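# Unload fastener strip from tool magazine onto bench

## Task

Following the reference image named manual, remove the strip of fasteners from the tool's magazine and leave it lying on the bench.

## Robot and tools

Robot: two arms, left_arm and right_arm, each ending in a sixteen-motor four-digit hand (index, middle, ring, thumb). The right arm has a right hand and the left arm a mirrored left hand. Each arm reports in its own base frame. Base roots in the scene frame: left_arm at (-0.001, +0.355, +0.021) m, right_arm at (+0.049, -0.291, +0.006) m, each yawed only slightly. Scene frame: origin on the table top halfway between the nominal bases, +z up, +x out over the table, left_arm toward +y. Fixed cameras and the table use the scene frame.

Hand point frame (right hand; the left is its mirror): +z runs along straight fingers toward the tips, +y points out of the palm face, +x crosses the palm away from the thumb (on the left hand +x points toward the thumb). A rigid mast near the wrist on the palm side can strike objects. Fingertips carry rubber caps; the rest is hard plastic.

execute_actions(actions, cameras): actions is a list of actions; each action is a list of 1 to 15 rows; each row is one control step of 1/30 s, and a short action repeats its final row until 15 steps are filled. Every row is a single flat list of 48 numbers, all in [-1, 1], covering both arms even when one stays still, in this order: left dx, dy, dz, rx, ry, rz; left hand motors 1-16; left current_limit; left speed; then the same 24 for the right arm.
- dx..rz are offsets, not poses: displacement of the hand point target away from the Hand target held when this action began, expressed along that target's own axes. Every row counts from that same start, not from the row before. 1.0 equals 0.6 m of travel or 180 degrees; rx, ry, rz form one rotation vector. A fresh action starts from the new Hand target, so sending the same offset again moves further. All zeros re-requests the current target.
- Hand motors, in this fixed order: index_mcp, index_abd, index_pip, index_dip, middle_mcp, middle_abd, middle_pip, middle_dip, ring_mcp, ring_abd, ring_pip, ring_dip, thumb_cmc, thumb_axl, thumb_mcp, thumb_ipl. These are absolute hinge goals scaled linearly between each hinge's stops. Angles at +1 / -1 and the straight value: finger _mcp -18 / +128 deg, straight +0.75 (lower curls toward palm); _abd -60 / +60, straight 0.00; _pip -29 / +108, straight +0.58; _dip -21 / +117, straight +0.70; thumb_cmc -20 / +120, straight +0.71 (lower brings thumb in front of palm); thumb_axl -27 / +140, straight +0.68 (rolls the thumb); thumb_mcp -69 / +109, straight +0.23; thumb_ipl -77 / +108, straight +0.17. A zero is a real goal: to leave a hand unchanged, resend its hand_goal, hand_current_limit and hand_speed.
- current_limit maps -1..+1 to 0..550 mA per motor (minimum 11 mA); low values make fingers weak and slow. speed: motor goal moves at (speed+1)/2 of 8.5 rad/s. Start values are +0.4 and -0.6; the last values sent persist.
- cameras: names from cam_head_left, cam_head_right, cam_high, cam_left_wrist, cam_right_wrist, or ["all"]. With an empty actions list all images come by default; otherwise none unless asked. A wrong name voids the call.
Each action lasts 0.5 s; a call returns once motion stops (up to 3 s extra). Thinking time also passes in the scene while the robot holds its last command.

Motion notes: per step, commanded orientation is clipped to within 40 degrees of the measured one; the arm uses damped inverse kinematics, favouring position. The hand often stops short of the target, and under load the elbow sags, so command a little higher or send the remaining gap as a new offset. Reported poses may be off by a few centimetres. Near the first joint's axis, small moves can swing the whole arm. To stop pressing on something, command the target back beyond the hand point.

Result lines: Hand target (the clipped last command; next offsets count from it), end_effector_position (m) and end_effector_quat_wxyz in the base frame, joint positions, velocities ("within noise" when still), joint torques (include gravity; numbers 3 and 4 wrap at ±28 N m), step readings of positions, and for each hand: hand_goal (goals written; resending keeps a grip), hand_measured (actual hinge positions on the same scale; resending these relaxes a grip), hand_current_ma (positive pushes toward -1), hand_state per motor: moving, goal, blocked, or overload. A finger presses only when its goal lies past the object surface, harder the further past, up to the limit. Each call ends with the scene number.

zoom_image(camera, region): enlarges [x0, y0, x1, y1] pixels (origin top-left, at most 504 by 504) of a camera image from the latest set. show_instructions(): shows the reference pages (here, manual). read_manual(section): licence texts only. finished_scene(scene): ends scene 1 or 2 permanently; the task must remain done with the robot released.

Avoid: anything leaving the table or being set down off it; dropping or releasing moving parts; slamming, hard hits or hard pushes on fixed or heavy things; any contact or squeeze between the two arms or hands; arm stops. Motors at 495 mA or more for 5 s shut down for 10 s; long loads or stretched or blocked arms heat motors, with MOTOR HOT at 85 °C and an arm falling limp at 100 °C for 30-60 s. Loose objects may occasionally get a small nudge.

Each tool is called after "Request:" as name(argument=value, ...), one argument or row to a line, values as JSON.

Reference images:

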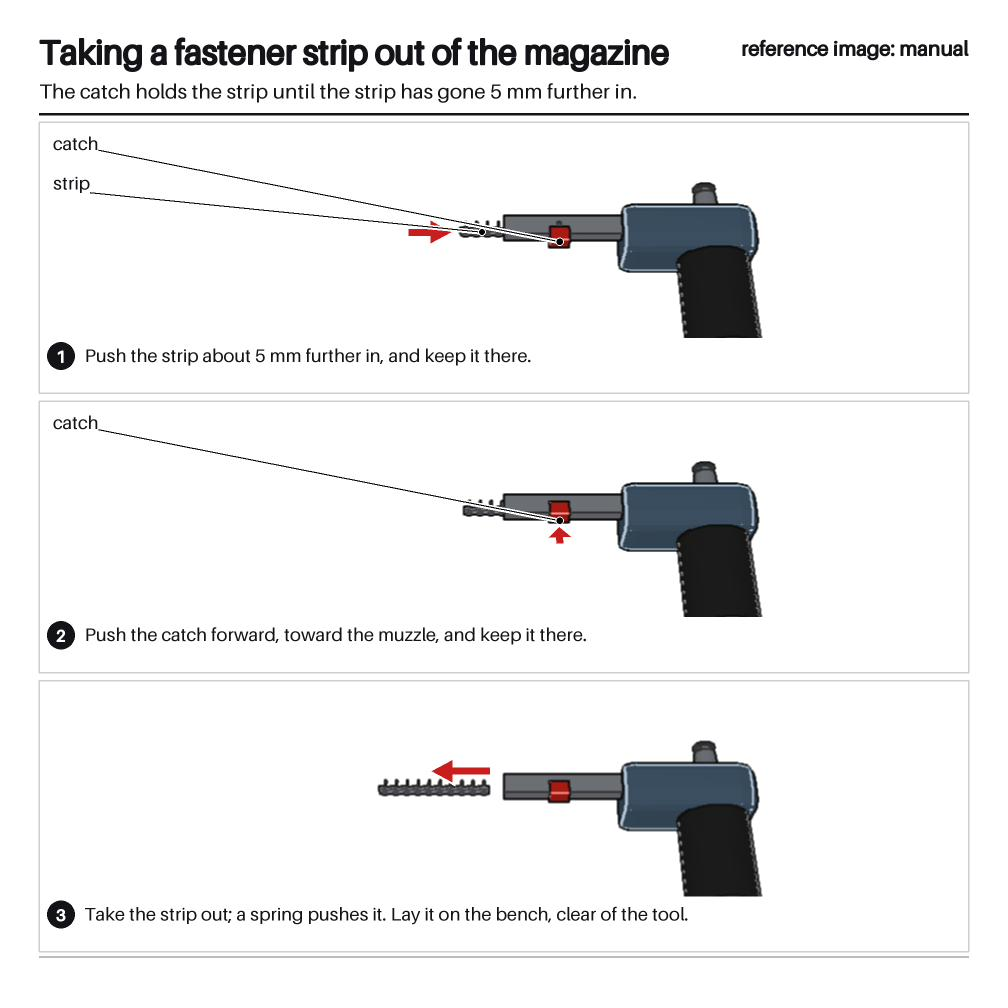

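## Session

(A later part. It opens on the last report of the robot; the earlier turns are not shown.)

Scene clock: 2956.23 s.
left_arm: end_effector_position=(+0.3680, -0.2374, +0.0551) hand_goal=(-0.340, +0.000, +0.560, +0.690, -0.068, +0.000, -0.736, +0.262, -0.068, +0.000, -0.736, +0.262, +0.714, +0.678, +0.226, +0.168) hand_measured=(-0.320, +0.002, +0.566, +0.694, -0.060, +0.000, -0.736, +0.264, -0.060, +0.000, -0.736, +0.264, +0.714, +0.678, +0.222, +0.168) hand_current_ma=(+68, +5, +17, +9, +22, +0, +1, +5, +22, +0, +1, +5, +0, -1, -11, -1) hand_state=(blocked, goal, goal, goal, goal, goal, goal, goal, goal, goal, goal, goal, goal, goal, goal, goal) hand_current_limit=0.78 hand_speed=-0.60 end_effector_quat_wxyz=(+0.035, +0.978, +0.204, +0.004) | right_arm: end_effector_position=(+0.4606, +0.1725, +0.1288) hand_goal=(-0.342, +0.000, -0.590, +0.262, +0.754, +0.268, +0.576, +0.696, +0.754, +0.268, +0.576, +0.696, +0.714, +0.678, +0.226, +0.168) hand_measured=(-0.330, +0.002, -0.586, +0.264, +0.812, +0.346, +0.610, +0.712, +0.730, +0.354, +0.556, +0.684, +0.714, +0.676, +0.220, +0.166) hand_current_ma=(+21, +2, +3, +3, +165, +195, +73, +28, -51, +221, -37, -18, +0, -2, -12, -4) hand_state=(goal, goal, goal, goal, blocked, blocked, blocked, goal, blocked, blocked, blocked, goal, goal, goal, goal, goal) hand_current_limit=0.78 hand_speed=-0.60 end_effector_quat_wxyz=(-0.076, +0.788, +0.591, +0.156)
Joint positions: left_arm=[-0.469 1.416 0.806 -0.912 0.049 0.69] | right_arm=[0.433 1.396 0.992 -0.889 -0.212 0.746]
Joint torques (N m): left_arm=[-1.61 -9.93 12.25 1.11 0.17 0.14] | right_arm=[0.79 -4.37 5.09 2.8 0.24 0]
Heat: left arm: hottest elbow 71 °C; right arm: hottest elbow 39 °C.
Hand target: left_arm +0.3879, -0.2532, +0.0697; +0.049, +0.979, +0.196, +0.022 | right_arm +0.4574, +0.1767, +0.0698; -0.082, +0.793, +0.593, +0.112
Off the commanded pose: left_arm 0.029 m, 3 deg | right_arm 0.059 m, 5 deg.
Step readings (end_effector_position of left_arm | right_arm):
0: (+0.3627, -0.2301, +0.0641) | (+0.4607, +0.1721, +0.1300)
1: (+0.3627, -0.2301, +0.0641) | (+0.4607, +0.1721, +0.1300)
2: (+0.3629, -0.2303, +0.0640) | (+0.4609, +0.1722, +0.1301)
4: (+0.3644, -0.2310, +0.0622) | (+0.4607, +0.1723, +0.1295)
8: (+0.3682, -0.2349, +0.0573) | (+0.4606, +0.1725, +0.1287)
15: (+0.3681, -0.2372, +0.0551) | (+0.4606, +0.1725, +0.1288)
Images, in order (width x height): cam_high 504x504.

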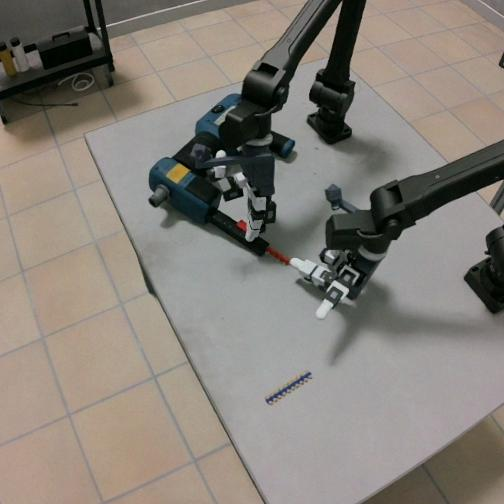

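Request:
execute_actions(
  actions=[
    [[0.0,0.05,-0.01,0.0,0,0,-0.36,0,0.555,0.69,-0.068,0,-0.737,0.261,-0.068,0,-0.737,0.261,0.714,0.678,0.226,0.168,0.79,-0.6,0,0.0,0.02,0,0,0,-0.342,0,-0.591,0.261,0.754,0.267,0.576,0.696,0.754,0.267,0.576,0.696,0.714,0.678,0.226,0.168,0.78,-0.6],[0.0,0.1,-0.02,-0.01,0,0,-0.36,0,0.555,0.69,-0.068,0,-0.737,0.261,-0.068,0,-0.737,0.261,0.714,0.678,0.226,0.168,0.79,-0.6,0,0.0,0.02,0,0,0,-0.342,0,-0.591,0.261,0.754,0.267,0.576,0.696,0.754,0.267,0.576,0.696,0.714,0.678,0.226,0.168,0.78,-0.6],[0.0,0.14,-0.03,-0.02,0,0,-0.36,0,0.555,0.69,-0.068,0,-0.737,0.261,-0.068,0,-0.737,0.261,0.714,0.678,0.226,0.168,0.79,-0.6,0,0.0,0.02,0,0,0,-0.342,0,-0.591,0.261,0.754,0.267,0.576,0.696,0.754,0.267,0.576,0.696,0.714,0.678,0.226,0.168,0.78,-0.6],[0.0,0.14,-0.03,-0.02,0,0,-0.36,0,0.555,0.69,-0.068,0,-0.737,0.261,-0.068,0,-0.737,0.261,0.714,0.678,0.226,0.168,0.79,-0.6,0,0.0,0.02,0,0,0,-0.342,0,-0.591,0.261,0.754,0.267,0.576,0.696,0.754,0.267,0.576,0.696,0.714,0.678,0.226,0.168,0.78,-0.6],[0.0,0.14,-0.03,-0.02,0,0,-0.36,0,0.555,0.69,-0.068,0,-0.737,0.261,-0.068,0,-0.737,0.261,0.714,0.678,0.226,0.168,0.79,-0.6,0,0.0,0.02,0,0,0,-0.342,0,-0.591,0.261,0.754,0.267,0.576,0.696,0.754,0.267,0.576,0.696,0.714,0.678,0.226,0.168,0.78,-0.6],[0.0,0.14,-0.03,-0.02,0,0,-0.36,0,0.555,0.69,-0.068,0,-0.737,0.261,-0.068,0,-0.737,0.261,0.714,0.678,0.226,0.168,0.79,-0.6,0,0.0,0.02,0,0,0,-0.342,0,-0.591,0.261,0.754,0.267,0.576,0.696,0.754,0.267,0.576,0.696,0.714,0.678,0.226,0.168,0.78,-0.6],[0.0,0.14,-0.03,-0.02,0,0,-0.36,0,0.555,0.69,-0.068,0,-0.737,0.261,-0.068,0,-0.737,0.261,0.714,0.678,0.226,0.168,0.79,-0.6,0,0.0,0.02,0,0,0,-0.342,0,-0.591,0.261,0.754,0.267,0.576,0.696,0.754,0.267,0.576,0.696,0.714,0.678,0.226,0.168,0.78,-0.6],[0.0,0.09,-0.02,-0.01,0,0,-0.36,0,0.555,0.69,-0.068,0,-0.737,0.261,-0.068,0,-0.737,0.261,0.714,0.678,0.226,0.168,0.79,-0.6,0,0.0,0.02,0,0,0,-0.342,0,-0.591,0.261,0.754,0.267,0.576,0.696,0.754,0.267,0.576,0.696,0.714,0.678,0.226,0.168,0.78,-0.6]],
  ],
  cameras=["cam_high"],
)

Request:
zoom_image(
  camera="cam_high",
  region=[240, 210, 340, 290],
)

Scene clock: 2987.00 s.
left_arm: end_effector_position=(+0.3979, -0.3017, +0.0872) hand_goal=(-0.360, +0.000, +0.556, +0.690, -0.068, +0.000, -0.736, +0.262, -0.068, +0.000, -0.736, +0.262, +0.714, +0.678, +0.226, +0.168) hand_measured=(-0.340, +0.002, +0.564, +0.694, -0.060, +0.000, -0.736, +0.264, -0.060, +0.000, -0.736, +0.264, +0.714, +0.678, +0.222, +0.168) hand_current_ma=(+62, +2, +18, +9, +22, +0, +1, +5, +21, +0, +1, +5, -1, -1, -11, -1) hand_state=(goal, goal, goal, goal, goal, goal, goal, goal, goal, goal, goal, goal, goal, goal, goal, goal) hand_current_limit=0.79 hand_speed=-0.60 end_effector_quat_wxyz=(+0.066, +0.980, +0.186, +0.025) | right_arm: end_effector_position=(+0.4653, +0.1844, +0.1201) hand_goal=(-0.342, +0.000, -0.590, +0.262, +0.754, +0.268, +0.576, +0.696, +0.754, +0.268, +0.576, +0.696, +0.714, +0.678, +0.226, +0.168) hand_measured=(-0.330, +0.002, -0.586, +0.264, +0.824, +0.354, +0.612, +0.692, +0.736, +0.266, +0.562, +0.688, +0.714, +0.676, +0.220, +0.166) hand_current_ma=(+21, +2, +3, +3, +215, +217, +82, -4, -37, -1, -23, -9, +0, -2, -12, -4) hand_state=(goal, goal, goal, goal, blocked, blocked, blocked, goal, goal, goal, goal, goal, goal, goal, goal, goal) hand_current_limit=0.78 hand_speed=-0.60 end_effector_quat_wxyz=(-0.078, +0.782, +0.596, +0.166)
Joint positions: left_arm=[-0.563 1.482 0.95 -0.912 0.062 0.629] | right_arm=[0.449 1.418 0.983 -0.835 -0.217 0.751]
Joint torques (N m): left_arm=[-0.15 -11.63 10.61 0.58 0.1 0] | right_arm=[-0.44 -4.07 5.03 1.95 0.46 0.04]
Heat: left arm: hottest elbow 69 °C; right arm: hottest elbow 37 °C.
Hand target: left_arm +0.4077, -0.3018, +0.0874; +0.065, +0.978, +0.195, +0.026 | right_arm +0.4585, +0.1797, +0.0582; -0.082, +0.793, +0.593, +0.112
Off the commanded pose: left_arm 0.010 m, 1 deg | right_arm 0.062 m, 6 deg.
Step readings (end_effector_position of left_arm | right_arm):
0: (+0.3680, -0.2374, +0.0551) | (+0.4606, +0.1725, +0.1288)
1: (+0.3680, -0.2376, +0.0553) | (+0.4607, +0.1725, +0.1288)
2: (+0.3682, -0.2392, +0.0558) | (+0.4607, +0.1725, +0.1285)
4: (+0.3723, -0.2484, +0.0595) | (+0.4612, +0.1728, +0.1280)
8: (+0.3859, -0.2912, +0.0783) | (+0.4621, +0.1782, +0.1270)
15: (+0.3958, -0.3045, +0.0878) | (+0.4654, +0.1840, +0.1219)
Images, in order (width x height): cam_high 504x504.

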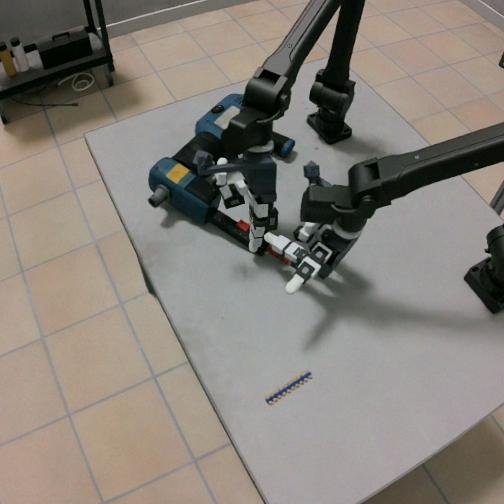

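Scaled by 5.040 from the camera's 504x504 image, which has a finer 720x720 frame.

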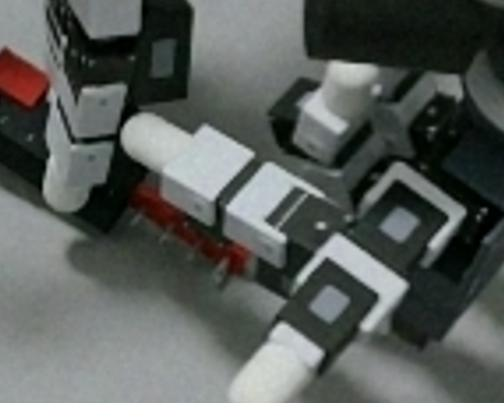

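Request:
execute_actions(
  actions=[
    [[0.0,-0.1,-0.02,0,0,0,-0.315,0,0.577,0.696,-0.068,0,-0.737,0.261,-0.068,0,-0.737,0.261,0.714,0.678,0.226,0.168,0.6,-0.6,0,0.0,0.0,0,0,0,-0.342,0,-0.591,0.261,0.754,0.267,0.576,0.696,0.754,0.267,0.576,0.696,0.714,0.678,0.226,0.168,0.78,-0.6]],
    [[0.0,-0.06,0.03,0.02,0,0,-0.315,0,0.577,0.696,-0.068,0,-0.737,0.261,-0.068,0,-0.737,0.261,0.714,0.678,0.226,0.168,0.6,-0.6,0,0.0,-0.03,0,0,0,-0.342,0,-0.591,0.261,0.754,0.267,0.576,0.696,0.754,0.267,0.576,0.696,0.714,0.678,0.226,0.168,0.78,-0.6]],
  ],
  cameras=["cam_high","cam_right_wrist","cam_head_right"],
)

Request:
zoom_image(
  camera="cam_high",
  region=[220, 190, 340, 286],
)

Request:
zoom_image(
  camera="cam_head_right",
  region=[180, 220, 300, 320],
)

Scene clock: 2999.00 s.
left_arm: end_effector_position=(+0.3753, -0.2189, +0.0698) hand_goal=(-0.314, +0.000, +0.578, +0.696, -0.068, +0.000, -0.736, +0.262, -0.068, +0.000, -0.736, +0.262, +0.714, +0.678, +0.226, +0.168) hand_measured=(-0.306, +0.002, +0.578, +0.694, -0.060, +0.000, -0.736, +0.264, -0.060, +0.000, -0.736, +0.264, +0.714, +0.678, +0.222, +0.168) hand_current_ma=(+24, +2, +0, -3, +22, +0, +1, +5, +21, +0, +1, +5, +0, -1, -11, -1) hand_state=(goal, goal, goal, goal, goal, goal, goal, goal, goal, goal, goal, goal, goal, goal, goal, goal) hand_current_limit=0.60 hand_speed=-0.60 end_effector_quat_wxyz=(+0.038, +0.979, +0.199, +0.022) | right_arm: end_effector_position=(+0.4651, +0.1843, +0.1220) hand_goal=(-0.342, +0.000, -0.590, +0.262, +0.754, +0.268, +0.576, +0.696, +0.754, +0.268, +0.576, +0.696, +0.714, +0.678, +0.226, +0.168) hand_measured=(-0.330, +0.002, -0.586, +0.264, +0.824, +0.354, +0.606, +0.690, +0.736, +0.260, +0.562, +0.688, +0.714, +0.676, +0.220, +0.166) hand_current_ma=(+21, +2, +3, +3, +215, +217, +63, -6, -37, -9, -23, -9, +0, -2, -12, -4) hand_state=(goal, goal, goal, goal, blocked, blocked, blocked, goal, goal, goal, goal, goal, goal, goal, goal, goal) hand_current_limit=0.78 hand_speed=-0.60 end_effector_quat_wxyz=(-0.078, +0.783, +0.596, +0.164)
Joint positions: left_arm=[-0.417 1.371 0.801 -0.92 0.036 0.75] | right_arm=[0.449 1.418 0.99 -0.847 -0.217 0.751]
Joint torques (N m): left_arm=[-0.21 -11.22 8.09 0.29 0.09 0.22] | right_arm=[-1.14 -6.01 6.15 0.47 0.36 -0.06]
Heat: left arm: hottest elbow 71 °C; right arm: hottest elbow 37 °C.
Hand target: left_arm +0.3719, -0.2146, +0.0683; +0.034, +0.980, +0.196, +0.019 | right_arm +0.4571, +0.1750, +0.0756; -0.082, +0.793, +0.593, +0.112
Off the commanded pose: left_arm 0.006 m, 1 deg | right_arm 0.048 m, 6 deg.
Step readings (end_effector_position of left_arm | right_arm):
0: (+0.3979, -0.3017, +0.0872) | (+0.4653, +0.1844, +0.1201)
1: (+0.3979, -0.3017, +0.0872) | (+0.4653, +0.1844, +0.1201)
2: (+0.3990, -0.2995, +0.0872) | (+0.4653, +0.1844, +0.1201)
4: (+0.3964, -0.2925, +0.0874) | (+0.4653, +0.1844, +0.1201)
8: (+0.3899, -0.2622, +0.0890) | (+0.4653, +0.1844, +0.1201)
15: (+0.3921, -0.2487, +0.0963) | (+0.4653, +0.1844, +0.1201)
16: (+0.3917, -0.2488, +0.0961) | (+0.4653, +0.1844, +0.1201)
17: (+0.3912, -0.2479, +0.0952) | (+0.4653, +0.1844, +0.1201)
19: (+0.3878, -0.2429, +0.0905) | (+0.4650, +0.1842, +0.1199)
23: (+0.3783, -0.2262, +0.0752) | (+0.4649, +0.1842, +0.1208)
30: (+0.3757, -0.2186, +0.0698) | (+0.4651, +0.1843, +0.1220)
Images, in order (width x height): cam_head_right 504x504, cam_high 504x504, cam_right_wrist 504x504.

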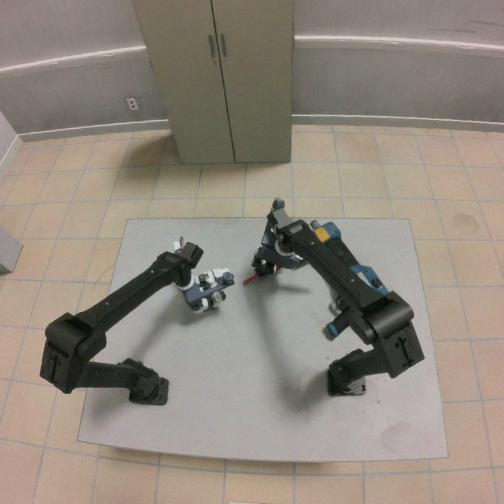

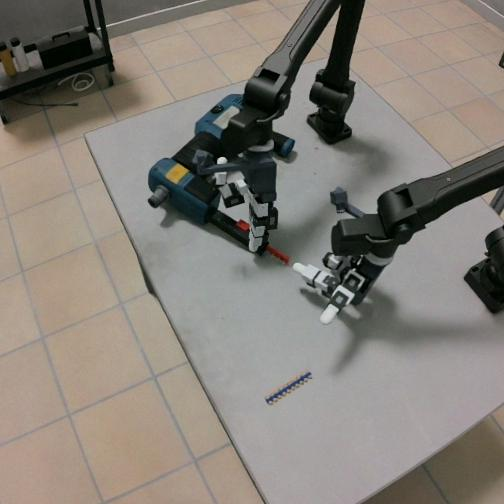

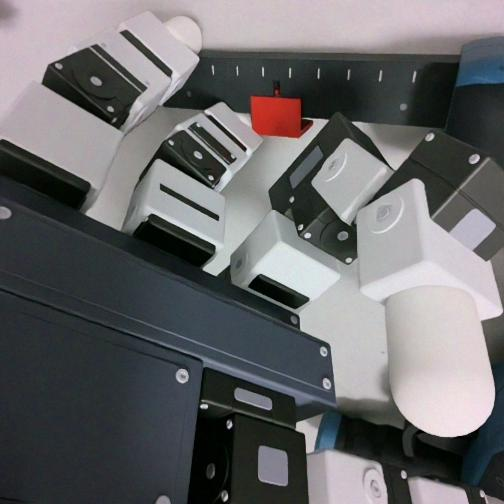

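Scaled by 4.200 from the camera's 504x504 image, which has a finer 720x720 frame.

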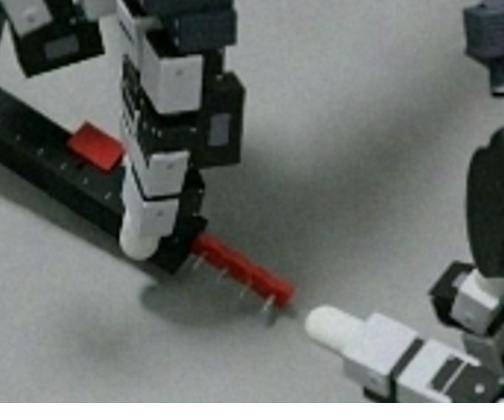

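Scaled by 4.200 from the camera's 504x504 image, which has a finer 720x720 frame.

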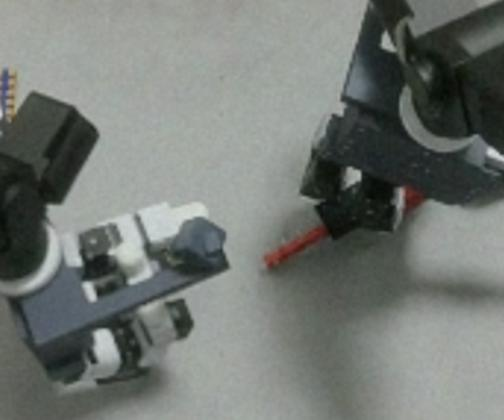

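Request:
execute_actions(
  actions=[
    [[0,0,0,0,0,0,-0.315,0,0.577,0.696,-0.068,0,-0.737,0.261,-0.068,0,-0.737,0.261,0.714,0.678,0.226,0.168,0.6,-0.6,0.0545,0,-0.1906,0,0,0,-0.342,0,-0.591,0.261,0.754,0.267,0.576,0.696,0.754,0.267,0.576,0.696,0.714,0.678,0.226,0.168,0.7,-0.6]],
    [[0,0,0,0,0,0,-0.315,0,0.577,0.696,-0.068,0,-0.737,0.261,-0.068,0,-0.737,0.261,0.714,0.678,0.226,0.168,0.6,-0.6,-0.034,0.008,-0.01,-0.0147,0,0.0542,-0.342,0,-0.591,0.261,0.754,0.267,0.576,0.696,0.754,0.267,0.576,0.696,0.714,0.678,0.226,0.168,0.7,-0.6]],
  ],
  cameras=["cam_high","cam_right_wrist"],
)

Request:
zoom_image(
  camera="cam_high",
  region=[220, 190, 320, 270],
)

Request:
zoom_image(
  camera="cam_right_wrist",
  region=[100, 0, 400, 150],
)

Scene clock: 3061.07 s.
left_arm: end_effector_position=(+0.3752, -0.2189, +0.0698) hand_goal=(-0.314, +0.000, +0.578, +0.696, -0.068, +0.000, -0.736, +0.262, -0.068, +0.000, -0.736, +0.262, +0.714, +0.678, +0.226, +0.168) hand_measured=(-0.306, +0.002, +0.578, +0.694, -0.060, +0.000, -0.736, +0.264, -0.060, +0.000, -0.736, +0.264, +0.714, +0.678, +0.222, +0.168) hand_current_ma=(+24, +2, +0, -3, +22, +0, +1, +5, +21, +0, +1, +5, +0, -1, -11, -1) hand_state=(goal, goal, goal, goal, goal, goal, goal, goal, goal, goal, goal, goal, goal, goal, goal, goal) hand_current_limit=0.60 hand_speed=-0.60 end_effector_quat_wxyz=(+0.038, +0.979, +0.199, +0.022) | right_arm: end_effector_position=(+0.4370, +0.1490, +0.1690) hand_goal=(-0.342, +0.000, -0.590, +0.262, +0.754, +0.268, +0.576, +0.696, +0.754, +0.268, +0.576, +0.696, +0.714, +0.678, +0.226, +0.168) hand_measured=(-0.330, +0.002, -0.586, +0.264, +0.754, +0.270, +0.578, +0.696, +0.750, +0.264, +0.572, +0.694, +0.714, +0.676, +0.220, +0.166) hand_current_ma=(+21, +2, +3, +3, +1, +2, +2, -1, -4, -2, -3, -3, +0, -2, -11, -4) hand_state=(goal, goal, goal, goal, goal, goal, goal, goal, goal, goal, goal, goal, goal, goal, goal, goal) hand_current_limit=0.70 hand_speed=-0.60 end_effector_quat_wxyz=(-0.079, +0.841, +0.528, +0.086)
Joint positions: left_arm=[-0.417 1.371 0.801 -0.92 0.036 0.751] | right_arm=[0.435 1.376 1.123 -1.165 -0.178 0.899]
Joint torques (N m): left_arm=[-0.15 -11.28 8.1 0.27 0.1 0.22] | right_arm=[-1.08 -11.46 11.66 1.25 0.09 0.04]
Heat: left arm: hottest elbow 63 °C; right arm: hottest elbow 39 °C.
Hand target: left_arm +0.3719, -0.2146, +0.0683; +0.034, +0.980, +0.196, +0.019 | right_arm +0.4554, +0.1533, +0.1948; -0.073, +0.842, +0.521, +0.118
Off the commanded pose: left_arm 0.006 m, 1 deg | right_arm 0.032 m, 4 deg.
Step readings (end_effector_position of left_arm | right_arm):
0: (+0.3752, -0.2189, +0.0698) | (+0.4651, +0.1843, +0.1220)
1: (+0.3752, -0.2189, +0.0698) | (+0.4651, +0.1843, +0.1226)
2: (+0.3752, -0.2189, +0.0698) | (+0.4634, +0.1834, +0.1243)
4: (+0.3752, -0.2189, +0.0698) | (+0.4612, +0.1816, +0.1336)
8: (+0.3752, -0.2189, +0.0698) | (+0.4582, +0.1768, +0.1659)
15: (+0.3752, -0.2189, +0.0698) | (+0.4416, +0.1689, +0.1710)
16: (+0.3752, -0.2189, +0.0698) | (+0.4410, +0.1685, +0.1709)
17: (+0.3752, -0.2189, +0.0698) | (+0.4406, +0.1678, +0.1707)
19: (+0.3752, -0.2189, +0.0698) | (+0.4400, +0.1641, +0.1704)
23: (+0.3752, -0.2189, +0.0698) | (+0.4391, +0.1558, +0.1698)
30: (+0.3752, -0.2189, +0.0698) | (+0.4377, +0.1501, +0.1692)
Images, in order (width x height): cam_high 504x504, cam_right_wrist 504x504.

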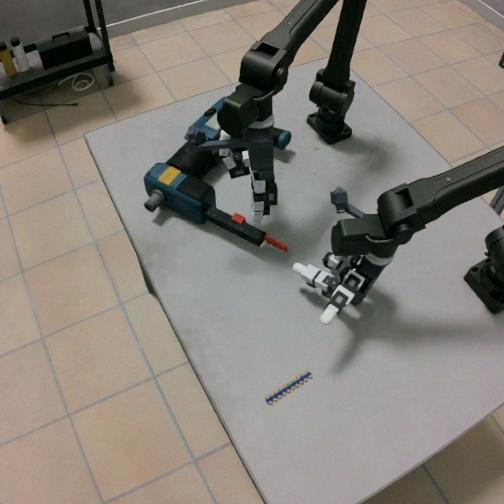

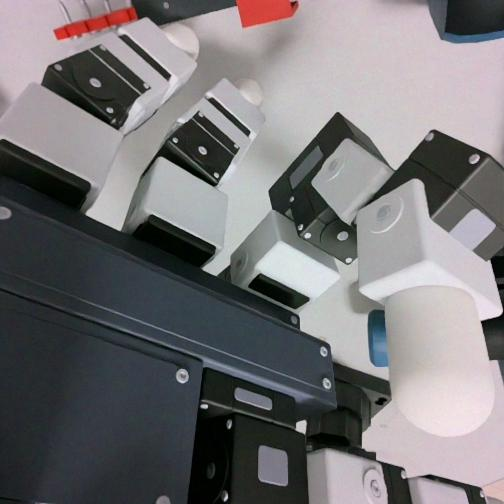

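Scaled by 5.040 from the camera's 504x504 image, which has a finer 720x720 frame.

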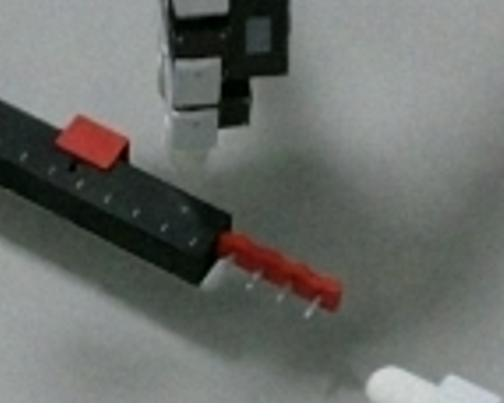

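Scaled by 1.680 from the camera's 504x504 image, which has a finer 720x720 frame.

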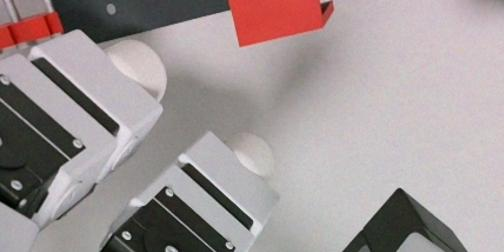

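Request:
execute_actions(
  actions=[
    [[0,0,0,0,0,0,-0.315,0,0.577,0.696,-0.068,0,-0.737,0.261,-0.068,0,-0.737,0.261,0.714,0.678,0.226,0.168,0.6,-0.6,-0.0124,0.0425,-0.0035,0,0,0,-0.342,0,-0.591,0.261,0.754,0.267,0.576,0.696,0.754,0.267,0.576,0.696,0.714,0.678,0.226,0.168,0.7,-0.6]],
  ],
  cameras=["cam_high","cam_right_wrist"],
)

Request:
zoom_image(
  camera="cam_high",
  region=[220, 190, 320, 270],
)

Request:
zoom_image(
  camera="cam_right_wrist",
  region=[100, 0, 400, 150],
)

Scene clock: 3084.13 s.
left_arm: end_effector_position=(+0.3752, -0.2189, +0.0698) hand_goal=(-0.314, +0.000, +0.578, +0.696, -0.068, +0.000, -0.736, +0.262, -0.068, +0.000, -0.736, +0.262, +0.714, +0.678, +0.226, +0.168) hand_measured=(-0.306, +0.002, +0.578, +0.694, -0.060, +0.000, -0.736, +0.264, -0.060, +0.000, -0.736, +0.264, +0.714, +0.678, +0.222, +0.168) hand_current_ma=(+24, +2, +0, -3, +22, +0, +1, +5, +21, +0, +1, +5, +0, -1, -11, -1) hand_state=(goal, goal, goal, goal, goal, goal, goal, goal, goal, goal, goal, goal, goal, goal, goal, goal) hand_current_limit=0.60 hand_speed=-0.60 end_effector_quat_wxyz=(+0.038, +0.979, +0.199, +0.022) | right_arm: end_effector_position=(+0.4551, +0.1269, +0.1749) hand_goal=(-0.342, +0.000, -0.590, +0.262, +0.754, +0.268, +0.576, +0.696, +0.754, +0.268, +0.576, +0.696, +0.714, +0.678, +0.226, +0.168) hand_measured=(-0.330, +0.002, -0.586, +0.264, +0.754, +0.270, +0.578, +0.696, +0.752, +0.266, +0.574, +0.694, +0.714, +0.676, +0.220, +0.166) hand_current_ma=(+21, +2, +3, +3, +0, +2, +1, -1, -2, -2, -3, -3, +0, -2, -11, -4) hand_state=(goal, goal, goal, goal, goal, goal, goal, goal, goal, goal, goal, goal, goal, goal, goal, goal) hand_current_limit=0.70 hand_speed=-0.60 end_effector_quat_wxyz=(-0.076, +0.848, +0.515, +0.096)
Joint positions: left_arm=[-0.417 1.371 0.801 -0.92 0.036 0.751] | right_arm=[0.372 1.387 1.146 -1.165 -0.183 0.867]
Joint torques (N m): left_arm=[-0.15 -11.16 8.09 0.32 0.1 0.23] | right_arm=[-1.08 -10.29 12.18 0.8 -0.16 -0.2]
Heat: left arm: hottest elbow 62 °C; right arm: hottest elbow 42 °C.
Hand target: left_arm +0.3719, -0.2146, +0.0683; +0.034, +0.980, +0.196, +0.019 | right_arm +0.4747, +0.1351, +0.1948; -0.073, +0.842, +0.521, +0.118
Off the commanded pose: left_arm 0.006 m, 1 deg | right_arm 0.029 m, 3 deg.
Step readings (end_effector_position of left_arm | right_arm):
0: (+0.3752, -0.2189, +0.0698) | (+0.4370, +0.1489, +0.1690)
1: (+0.3752, -0.2189, +0.0698) | (+0.4370, +0.1489, +0.1690)
2: (+0.3752, -0.2189, +0.0698) | (+0.4376, +0.1473, +0.1690)
4: (+0.3752, -0.2189, +0.0698) | (+0.4396, +0.1438, +0.1695)
8: (+0.3752, -0.2189, +0.0698) | (+0.4490, +0.1309, +0.1744)
15: (+0.3752, -0.2189, +0.0698) | (+0.4548, +0.1265, +0.1764)
Images, in order (width x height): cam_high 504x504, cam_right_wrist 504x504.

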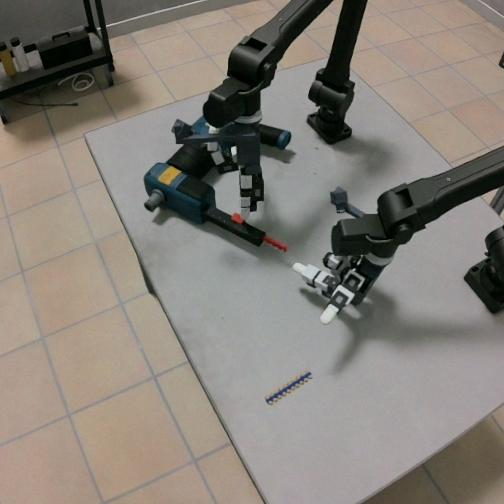

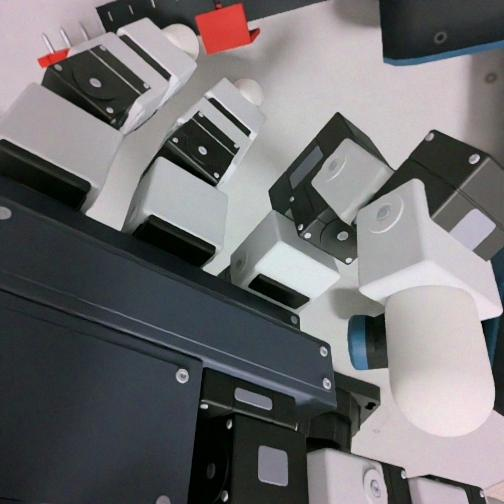

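Scaled by 5.040 from the camera's 504x504 image, which has a finer 720x720 frame.

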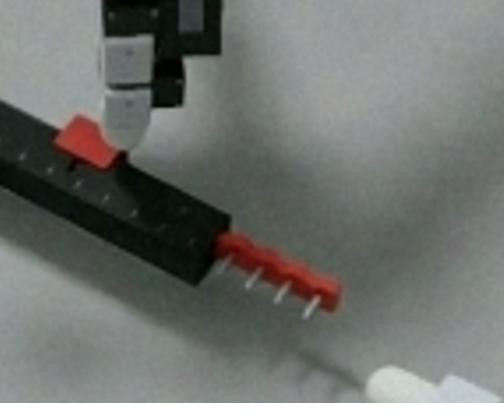

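Scaled by 1.680 from the camera's 504x504 image, which has a finer 720x720 frame.

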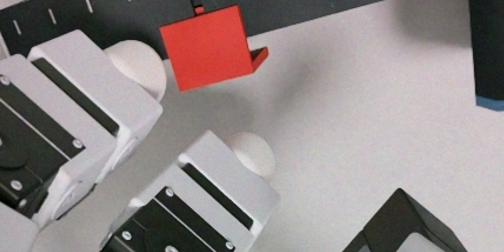

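Request:
execute_actions(
  actions=[
    [[0,0,0,0,0,0,-0.315,0,0.577,0.696,-0.068,0,-0.737,0.261,-0.068,0,-0.737,0.261,0.714,0.678,0.226,0.168,0.6,-0.6,0.026,0.0035,0.0195,0,0,0,-0.342,0,-0.591,0.261,0.754,0.267,0.576,0.696,0.754,0.267,0.576,0.696,0.714,0.678,0.226,0.168,0.7,-0.6]],
  ],
  cameras=["cam_high","cam_right_wrist"],
)

Request:
zoom_image(
  camera="cam_high",
  region=[220, 190, 320, 270],
)

Request:
zoom_image(
  camera="cam_right_wrist",
  region=[100, 0, 400, 150],
)

Scene clock: 3100.27 s.
left_arm: end_effector_position=(+0.3752, -0.2189, +0.0698) hand_goal=(-0.314, +0.000, +0.578, +0.696, -0.068, +0.000, -0.736, +0.262, -0.068, +0.000, -0.736, +0.262, +0.714, +0.678, +0.226, +0.168) hand_measured=(-0.306, +0.002, +0.578, +0.694, -0.060, +0.000, -0.736, +0.264, -0.060, +0.000, -0.736, +0.264, +0.714, +0.678, +0.222, +0.168) hand_current_ma=(+24, +2, +0, -3, +22, +0, +1, +5, +21, +0, +1, +5, +0, -1, -11, -1) hand_state=(goal, goal, goal, goal, goal, goal, goal, goal, goal, goal, goal, goal, goal, goal, goal, goal) hand_current_limit=0.60 hand_speed=-0.60 end_effector_quat_wxyz=(+0.038, +0.979, +0.199, +0.022) | right_arm: end_effector_position=(+0.4645, +0.1399, +0.1655) hand_goal=(-0.342, +0.000, -0.590, +0.262, +0.754, +0.268, +0.576, +0.696, +0.754, +0.268, +0.576, +0.696, +0.714, +0.678, +0.226, +0.168) hand_measured=(-0.330, +0.002, -0.586, +0.264, +0.754, +0.270, +0.578, +0.696, +0.752, +0.266, +0.574, +0.694, +0.714, +0.676, +0.220, +0.166) hand_current_ma=(+21, +2, +3, +3, +0, +2, +1, -1, -2, -2, -3, -3, +0, -2, -11, -4) hand_state=(goal, goal, goal, goal, goal, goal, goal, goal, goal, goal, goal, goal, goal, goal, goal, goal) hand_current_limit=0.70 hand_speed=-0.60 end_effector_quat_wxyz=(-0.078, +0.844, +0.523, +0.090)
Joint positions: left_arm=[-0.417 1.371 0.801 -0.92 0.036 0.751] | right_arm=[0.39 1.432 1.169 -1.153 -0.183 0.866]
Joint torques (N m): left_arm=[-0.09 -11.16 8.08 0.32 0.1 0.23] | right_arm=[0.38 -11.4 11.95 1.32 -0.03 0.1]
Heat: left arm: hottest elbow 61 °C; right arm: hottest elbow 47 °C.
Hand target: left_arm +0.3719, -0.2146, +0.0683; +0.034, +0.980, +0.196, +0.019 | right_arm +0.4848, +0.1504, +0.1877; -0.073, +0.842, +0.521, +0.118
Off the commanded pose: left_arm 0.006 m, 1 deg | right_arm 0.032 m, 3 deg.
Step readings (end_effector_position of left_arm | right_arm):
0: (+0.3752, -0.2189, +0.0698) | (+0.4551, +0.1269, +0.1750)
1: (+0.3752, -0.2189, +0.0698) | (+0.4551, +0.1269, +0.1748)
2: (+0.3752, -0.2189, +0.0698) | (+0.4554, +0.1270, +0.1746)
4: (+0.3752, -0.2189, +0.0698) | (+0.4576, +0.1292, +0.1742)
8: (+0.3752, -0.2189, +0.0698) | (+0.4636, +0.1363, +0.1703)
15: (+0.3752, -0.2189, +0.0698) | (+0.4642, +0.1398, +0.1652)
Images, in order (width x height): cam_high 504x504, cam_right_wrist 504x504.

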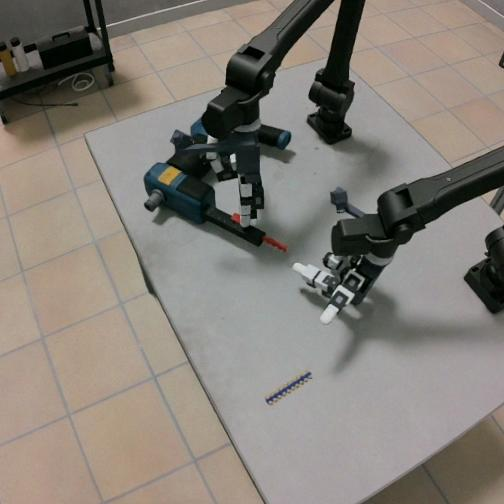

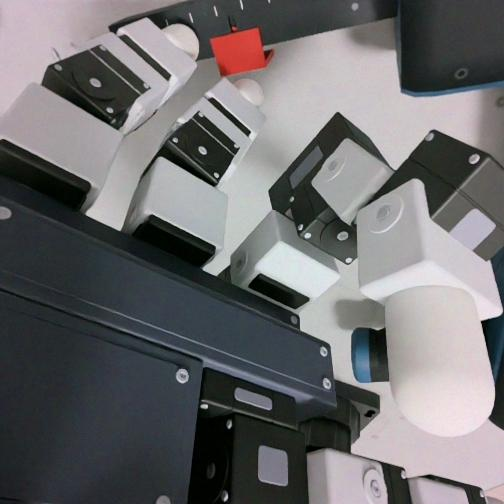

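Scaled by 5.040 from the camera's 504x504 image, which has a finer 720x720 frame.

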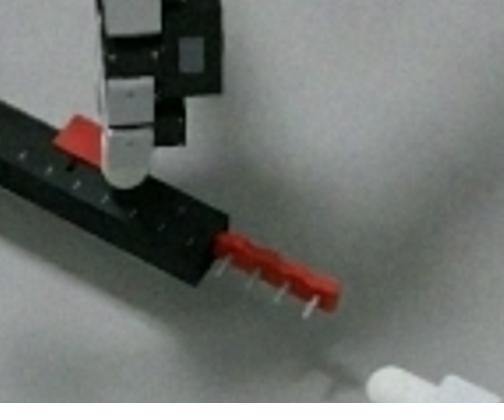

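Scaled by 1.680 from the camera's 504x504 image, which has a finer 720x720 frame.

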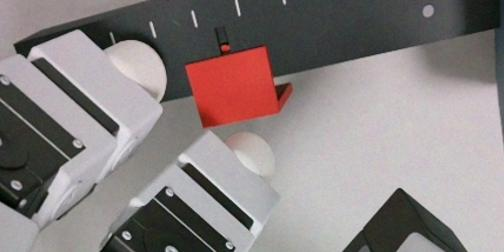

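Request:
execute_actions(
  actions=[
    [[-0.083,0.072,0,0,0,-0.03,-0.34,0,0.56,0.69,-0.068,0,-0.737,0.261,-0.068,0,-0.737,0.261,0.714,0.678,0.226,0.168,0.6,-0.6,-0.0225,-0.005,0.054,0,0,0,-0.342,0,-0.591,0.261,0.754,0.267,0.576,0.696,0.754,0.267,0.576,0.696,0.714,0.678,0.226,0.168,0.78,-0.6]],
  ],
  cameras=["cam_high","cam_right_wrist"],
)

Request:
zoom_image(
  camera="cam_high",
  region=[230, 200, 330, 280],
)

Request:
zoom_image(
  camera="cam_right_wrist",
  region=[100, 0, 400, 150],
)

Scene clock: 3122.27 s.
left_arm: end_effector_position=(+0.3434, -0.2762, +0.0734) hand_goal=(-0.340, +0.000, +0.560, +0.690, -0.068, +0.000, -0.736, +0.262, -0.068, +0.000, -0.736, +0.262, +0.714, +0.678, +0.226, +0.168) hand_measured=(-0.318, +0.002, +0.568, +0.694, -0.060, +0.000, -0.736, +0.264, -0.060, +0.000, -0.736, +0.264, +0.714, +0.678, +0.222, +0.168) hand_current_ma=(+73, +2, +18, +7, +22, +0, +1, +5, +21, +0, +1, +5, +0, -1, -11, -1) hand_state=(blocked, goal, goal, goal, goal, goal, goal, goal, goal, goal, goal, goal, goal, goal, goal, goal) hand_current_limit=0.60 hand_speed=-0.60 end_effector_quat_wxyz=(+0.041, +0.971, +0.233, +0.022) | right_arm: end_effector_position=(+0.4720, +0.1429, +0.1584) hand_goal=(-0.342, +0.000, -0.590, +0.262, +0.754, +0.268, +0.576, +0.696, +0.754, +0.268, +0.576, +0.696, +0.714, +0.678, +0.226, +0.168) hand_measured=(-0.330, +0.002, -0.586, +0.264, +0.786, +0.318, +0.596, +0.704, +0.754, +0.270, +0.574, +0.694, +0.714, +0.676, +0.220, +0.166) hand_current_ma=(+21, +2, +3, +3, +77, +104, +35, +12, -1, +1, -1, -2, +0, -2, -11, -4) hand_state=(goal, goal, goal, goal, blocked, blocked, goal, goal, goal, goal, goal, goal, goal, goal, goal, goal) hand_current_limit=0.78 hand_speed=-0.60 end_effector_quat_wxyz=(-0.075, +0.843, +0.522, +0.110)
Joint positions: left_arm=[-0.627 1.359 0.799 -0.92 0.02 0.471] | right_arm=[0.39 1.435 1.145 -1.085 -0.183 0.869]
Joint torques (N m): left_arm=[-0.79 -10.4 8.58 0.39 -0.01 -0.01] | right_arm=[-0.15 -10.81 7.97 2.58 0 0.03]
Heat: left arm: hottest elbow 61 °C; right arm: hottest elbow 50 °C.
Hand target: left_arm +0.3425, -0.2736, +0.0705; +0.035, +0.970, +0.242, +0.018 | right_arm +0.4802, +0.1481, +0.1528; -0.073, +0.842, +0.521, +0.118
Off the commanded pose: left_arm 0.004 m, 1 deg | right_arm 0.011 m, 1 deg.
Step readings (end_effector_position of left_arm | right_arm):
0: (+0.3752, -0.2189, +0.0698) | (+0.4646, +0.1399, +0.1657)
1: (+0.3752, -0.2191, +0.0698) | (+0.4647, +0.1399, +0.1657)
2: (+0.3751, -0.2199, +0.0701) | (+0.4663, +0.1406, +0.1662)
4: (+0.3711, -0.2285, +0.0706) | (+0.4707, +0.1423, +0.1673)
8: (+0.3485, -0.2659, +0.0735) | (+0.4725, +0.1430, +0.1638)
15: (+0.3404, -0.2789, +0.0735) | (+0.4720, +0.1429, +0.1584)
Images, in order (width x height): cam_high 504x504, cam_right_wrist 504x504.

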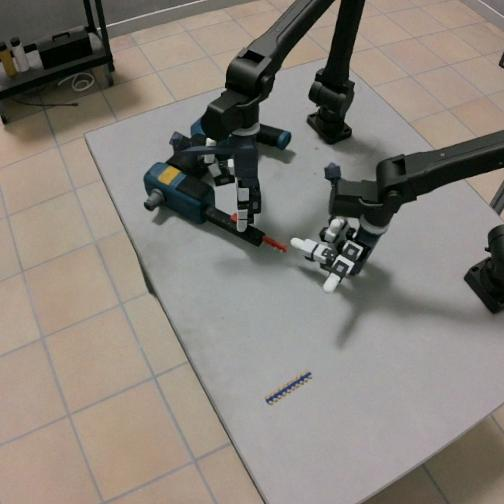

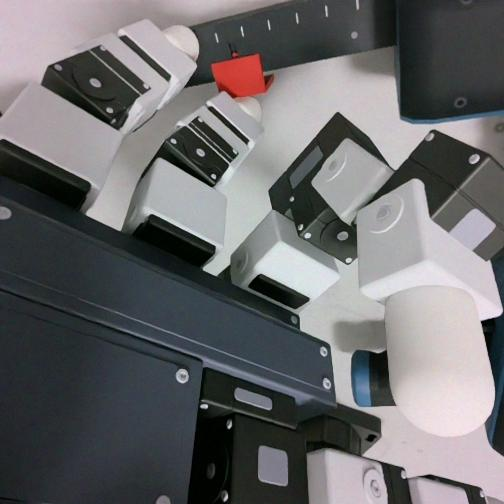

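Scaled by 5.040 from the camera's 504x504 image, which has a finer 720x720 frame.

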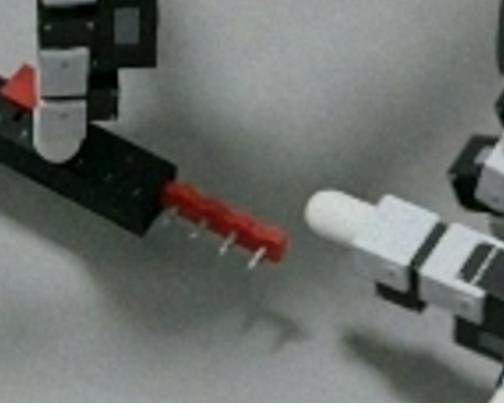

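Scaled by 1.680 from the camera's 504x504 image, which has a finer 720x720 frame.

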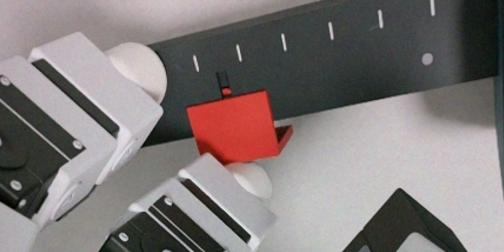

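Request:
execute_actions(
  actions=[
    [[0.028,0.03,0.008,0,0,0.0,-0.34,0,0.56,0.69,-0.068,0,-0.737,0.261,-0.068,0,-0.737,0.261,0.714,0.678,0.226,0.168,0.7,-0.6,-0.018,-0.008,0.04,0,0,0,-0.342,0,-0.591,0.261,0.754,0.267,0.576,0.696,0.754,0.267,0.576,0.696,0.714,0.678,0.226,0.168,0.78,-0.6]],
  ],
  cameras=["cam_high","cam_right_wrist"],
)

Request:
zoom_image(
  camera="cam_high",
  region=[230, 200, 330, 280],
)

Request:
zoom_image(
  camera="cam_right_wrist",
  region=[100, 0, 400, 150],
)

Scene clock: 3136.57 s.
left_arm: end_effector_position=(+0.3460, -0.2732, +0.0529) hand_goal=(-0.340, +0.000, +0.560, +0.690, -0.068, +0.000, -0.736, +0.262, -0.068, +0.000, -0.736, +0.262, +0.714, +0.678, +0.226, +0.168) hand_measured=(-0.320, +0.002, +0.566, +0.694, -0.060, +0.000, -0.736, +0.264, -0.060, +0.000, -0.736, +0.264, +0.714, +0.678, +0.222, +0.168) hand_current_ma=(+69, +2, +17, +7, +22, +0, +1, +5, +21, +0, +1, +5, +0, -1, -11, -1) hand_state=(blocked, goal, goal, goal, goal, goal, goal, goal, goal, goal, goal, goal, goal, goal, goal, goal) hand_current_limit=0.70 hand_speed=-0.60 end_effector_quat_wxyz=(+0.022, +0.971, +0.238, +0.006) | right_arm: end_effector_position=(+0.4711, +0.1424, +0.1558) hand_goal=(-0.342, +0.000, -0.590, +0.262, +0.754, +0.268, +0.576, +0.696, +0.754, +0.268, +0.576, +0.696, +0.714, +0.678, +0.226, +0.168) hand_measured=(-0.330, +0.002, -0.586, +0.264, +0.800, +0.346, +0.602, +0.706, +0.760, +0.298, +0.582, +0.698, +0.714, +0.676, +0.220, +0.166) hand_current_ma=(+21, +2, +3, +3, +121, +194, +52, +15, +9, +51, +6, +1, +0, -2, -11, -4) hand_state=(goal, goal, goal, goal, blocked, blocked, blocked, goal, goal, blocked, goal, goal, goal, goal, goal, goal) hand_current_limit=0.78 hand_speed=-0.60 end_effector_quat_wxyz=(-0.071, +0.841, +0.521, +0.131)
Joint positions: left_arm=[-0.618 1.418 0.808 -0.92 0.02 0.471] | right_arm=[0.39 1.411 1.102 -1.024 -0.183 0.873]
Joint torques (N m): left_arm=[0.03 -10.4 11.92 0.58 0.03 0.13] | right_arm=[0.15 -7.88 6.2 2.95 0.03 0]
Heat: left arm: hottest elbow 62 °C; right arm: hottest elbow 45 °C.
Hand target: left_arm +0.3659, -0.2818, +0.0671; +0.035, +0.970, +0.242, +0.018 | right_arm +0.4742, +0.1468, +0.1267; -0.073, +0.842, +0.521, +0.118
Off the commanded pose: left_arm 0.026 m, 2 deg | right_arm 0.030 m, 1 deg.
Step readings (end_effector_position of left_arm | right_arm):
0: (+0.3434, -0.2761, +0.0734) | (+0.4723, +0.1430, +0.1585)
1: (+0.3434, -0.2761, +0.0734) | (+0.4723, +0.1430, +0.1584)
2: (+0.3434, -0.2761, +0.0729) | (+0.4722, +0.1430, +0.1570)
4: (+0.3431, -0.2757, +0.0699) | (+0.4725, +0.1431, +0.1564)
8: (+0.3425, -0.2728, +0.0558) | (+0.4711, +0.1425, +0.1560)
15: (+0.3433, -0.2715, +0.0501) | (+0.4711, +0.1424, +0.1560)
Images, in order (width x height): cam_high 504x504, cam_right_wrist 504x504.

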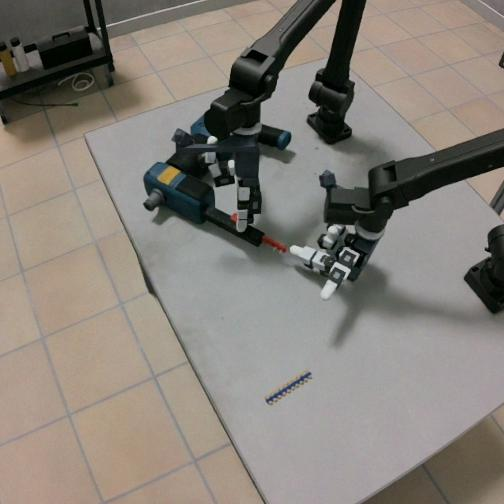

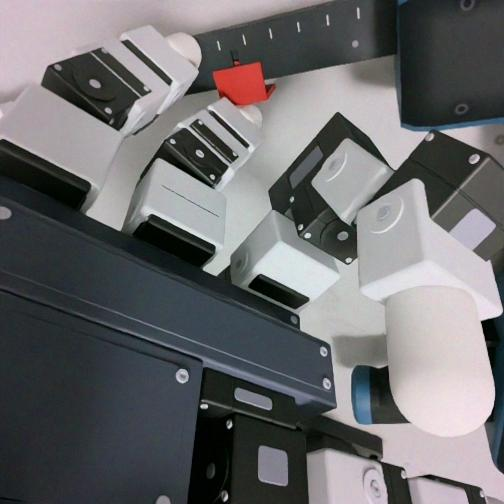

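Scaled by 5.040 from the camera's 504x504 image, which has a finer 720x720 frame.

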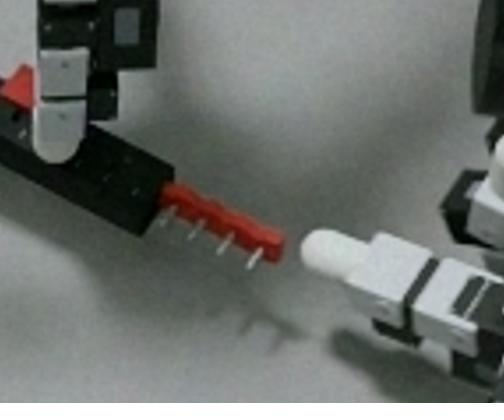

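Scaled by 1.680 from the camera's 504x504 image, which has a finer 720x720 frame.

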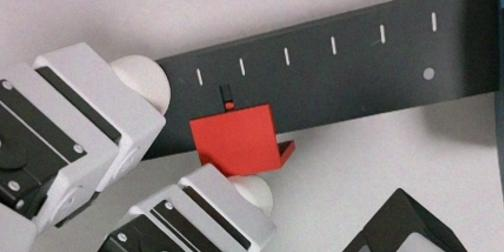

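Request:
execute_actions(
  actions=[
    [[0.008,0.016,-0.004,0,0,0.0,-0.34,0,0.56,0.69,-0.068,0,-0.737,0.261,-0.068,0,-0.737,0.261,0.714,0.678,0.226,0.168,0.78,-0.6,-0.014,-0.008,0.05,0,0,0,-0.342,0,-0.591,0.261,0.754,0.267,0.576,0.696,0.754,0.267,0.576,0.696,0.714,0.678,0.226,0.168,0.78,-0.6]],
  ],
  cameras=["cam_high","cam_right_wrist"],
)

Request:
zoom_image(
  camera="cam_high",
  region=[230, 200, 330, 280],
)

Request:
zoom_image(
  camera="cam_right_wrist",
  region=[100, 0, 400, 150],
)

Scene clock: 3149.63 s.
left_arm: end_effector_position=(+0.3576, -0.2815, +0.0602) hand_goal=(-0.340, +0.000, +0.560, +0.690, -0.068, +0.000, -0.736, +0.262, -0.068, +0.000, -0.736, +0.262, +0.714, +0.678, +0.226, +0.168) hand_measured=(-0.320, +0.002, +0.566, +0.694, -0.060, +0.000, -0.736, +0.264, -0.060, +0.000, -0.736, +0.264, +0.714, +0.678, +0.222, +0.168) hand_current_ma=(+69, +2, +17, +7, +22, +0, +1, +5, +21, +0, +1, +5, +0, -1, -11, -1) hand_state=(blocked, goal, goal, goal, goal, goal, goal, goal, goal, goal, goal, goal, goal, goal, goal, goal) hand_current_limit=0.78 hand_speed=-0.60 end_effector_quat_wxyz=(+0.029, +0.971, +0.238, +0.012) | right_arm: end_effector_position=(+0.4681, +0.1432, +0.1474) hand_goal=(-0.342, +0.000, -0.590, +0.262, +0.754, +0.268, +0.576, +0.696, +0.754, +0.268, +0.576, +0.696, +0.714, +0.678, +0.226, +0.168) hand_measured=(-0.330, +0.002, -0.586, +0.264, +0.816, +0.362, +0.610, +0.710, +0.770, +0.318, +0.590, +0.702, +0.714, +0.676, +0.220, +0.166) hand_current_ma=(+21, +2, +3, +3, +180, +248, +77, +22, +31, +104, +21, +7, +0, -2, -11, -4) hand_state=(goal, goal, goal, goal, blocked, blocked, blocked, goal, goal, blocked, goal, goal, goal, goal, goal, goal) hand_current_limit=0.78 hand_speed=-0.60 end_effector_quat_wxyz=(-0.070, +0.838, +0.519, +0.152)
Joint positions: left_arm=[-0.618 1.433 0.841 -0.92 0.02 0.471] | right_arm=[0.393 1.39 1.046 -0.945 -0.186 0.883]
Joint torques (N m): left_arm=[0.09 -10.29 12.03 0.2 0.04 0.11] | right_arm=[0.67 -4.89 5.53 3.11 0.25 -0.01]
Heat: left arm: hottest elbow 64 °C; right arm: hottest elbow 44 °C.
Hand target: left_arm +0.3745, -0.2878, +0.0704; +0.035, +0.970, +0.242, +0.018 | right_arm +0.4700, +0.1492, +0.0957; -0.073, +0.842, +0.521, +0.118
Off the commanded pose: left_arm 0.021 m, 1 deg | right_arm 0.052 m, 4 deg.
Step readings (end_effector_position of left_arm | right_arm):
0: (+0.3460, -0.2732, +0.0529) | (+0.4710, +0.1423, +0.1559)
1: (+0.3460, -0.2732, +0.0529) | (+0.4711, +0.1424, +0.1558)
2: (+0.3463, -0.2734, +0.0532) | (+0.4710, +0.1423, +0.1546)
4: (+0.3480, -0.2747, +0.0544) | (+0.4707, +0.1423, +0.1533)
8: (+0.3546, -0.2793, +0.0590) | (+0.4689, +0.1421, +0.1509)
15: (+0.3578, -0.2816, +0.0612) | (+0.4680, +0.1432, +0.1475)
Images, in order (width x height): cam_high 504x504, cam_right_wrist 504x504.

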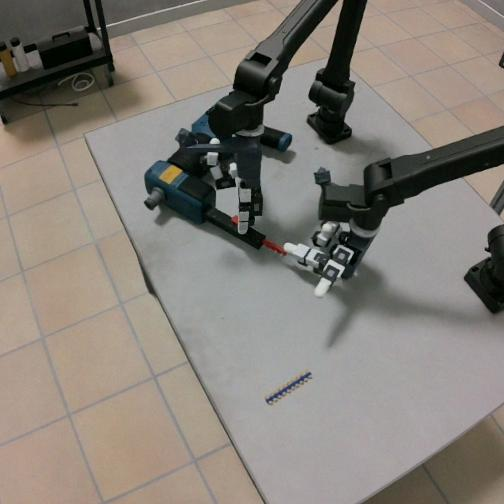

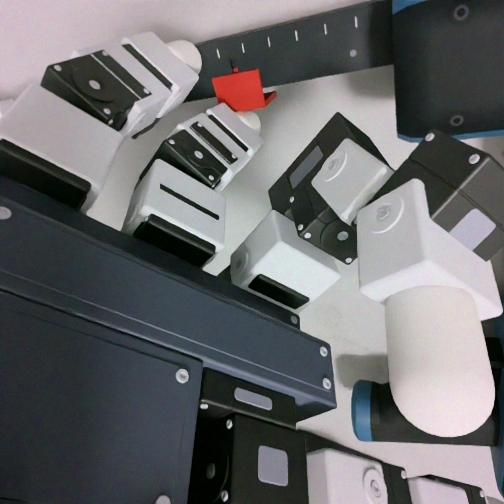

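Scaled by 5.040 from the camera's 504x504 image, which has a finer 720x720 frame.

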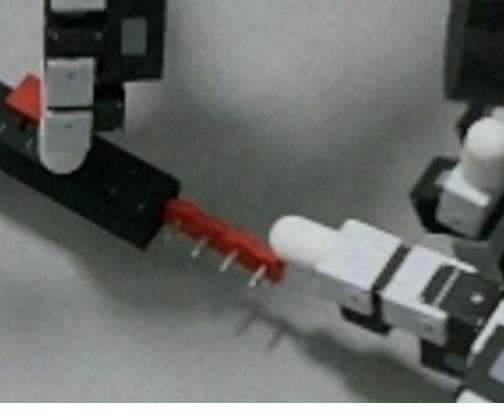

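Scaled by 1.680 from the camera's 504x504 image, which has a finer 720x720 frame.

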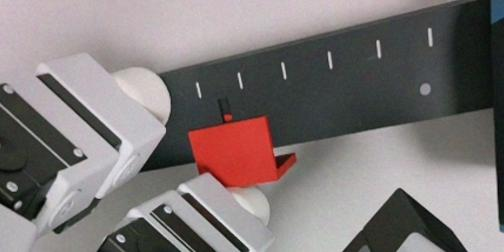

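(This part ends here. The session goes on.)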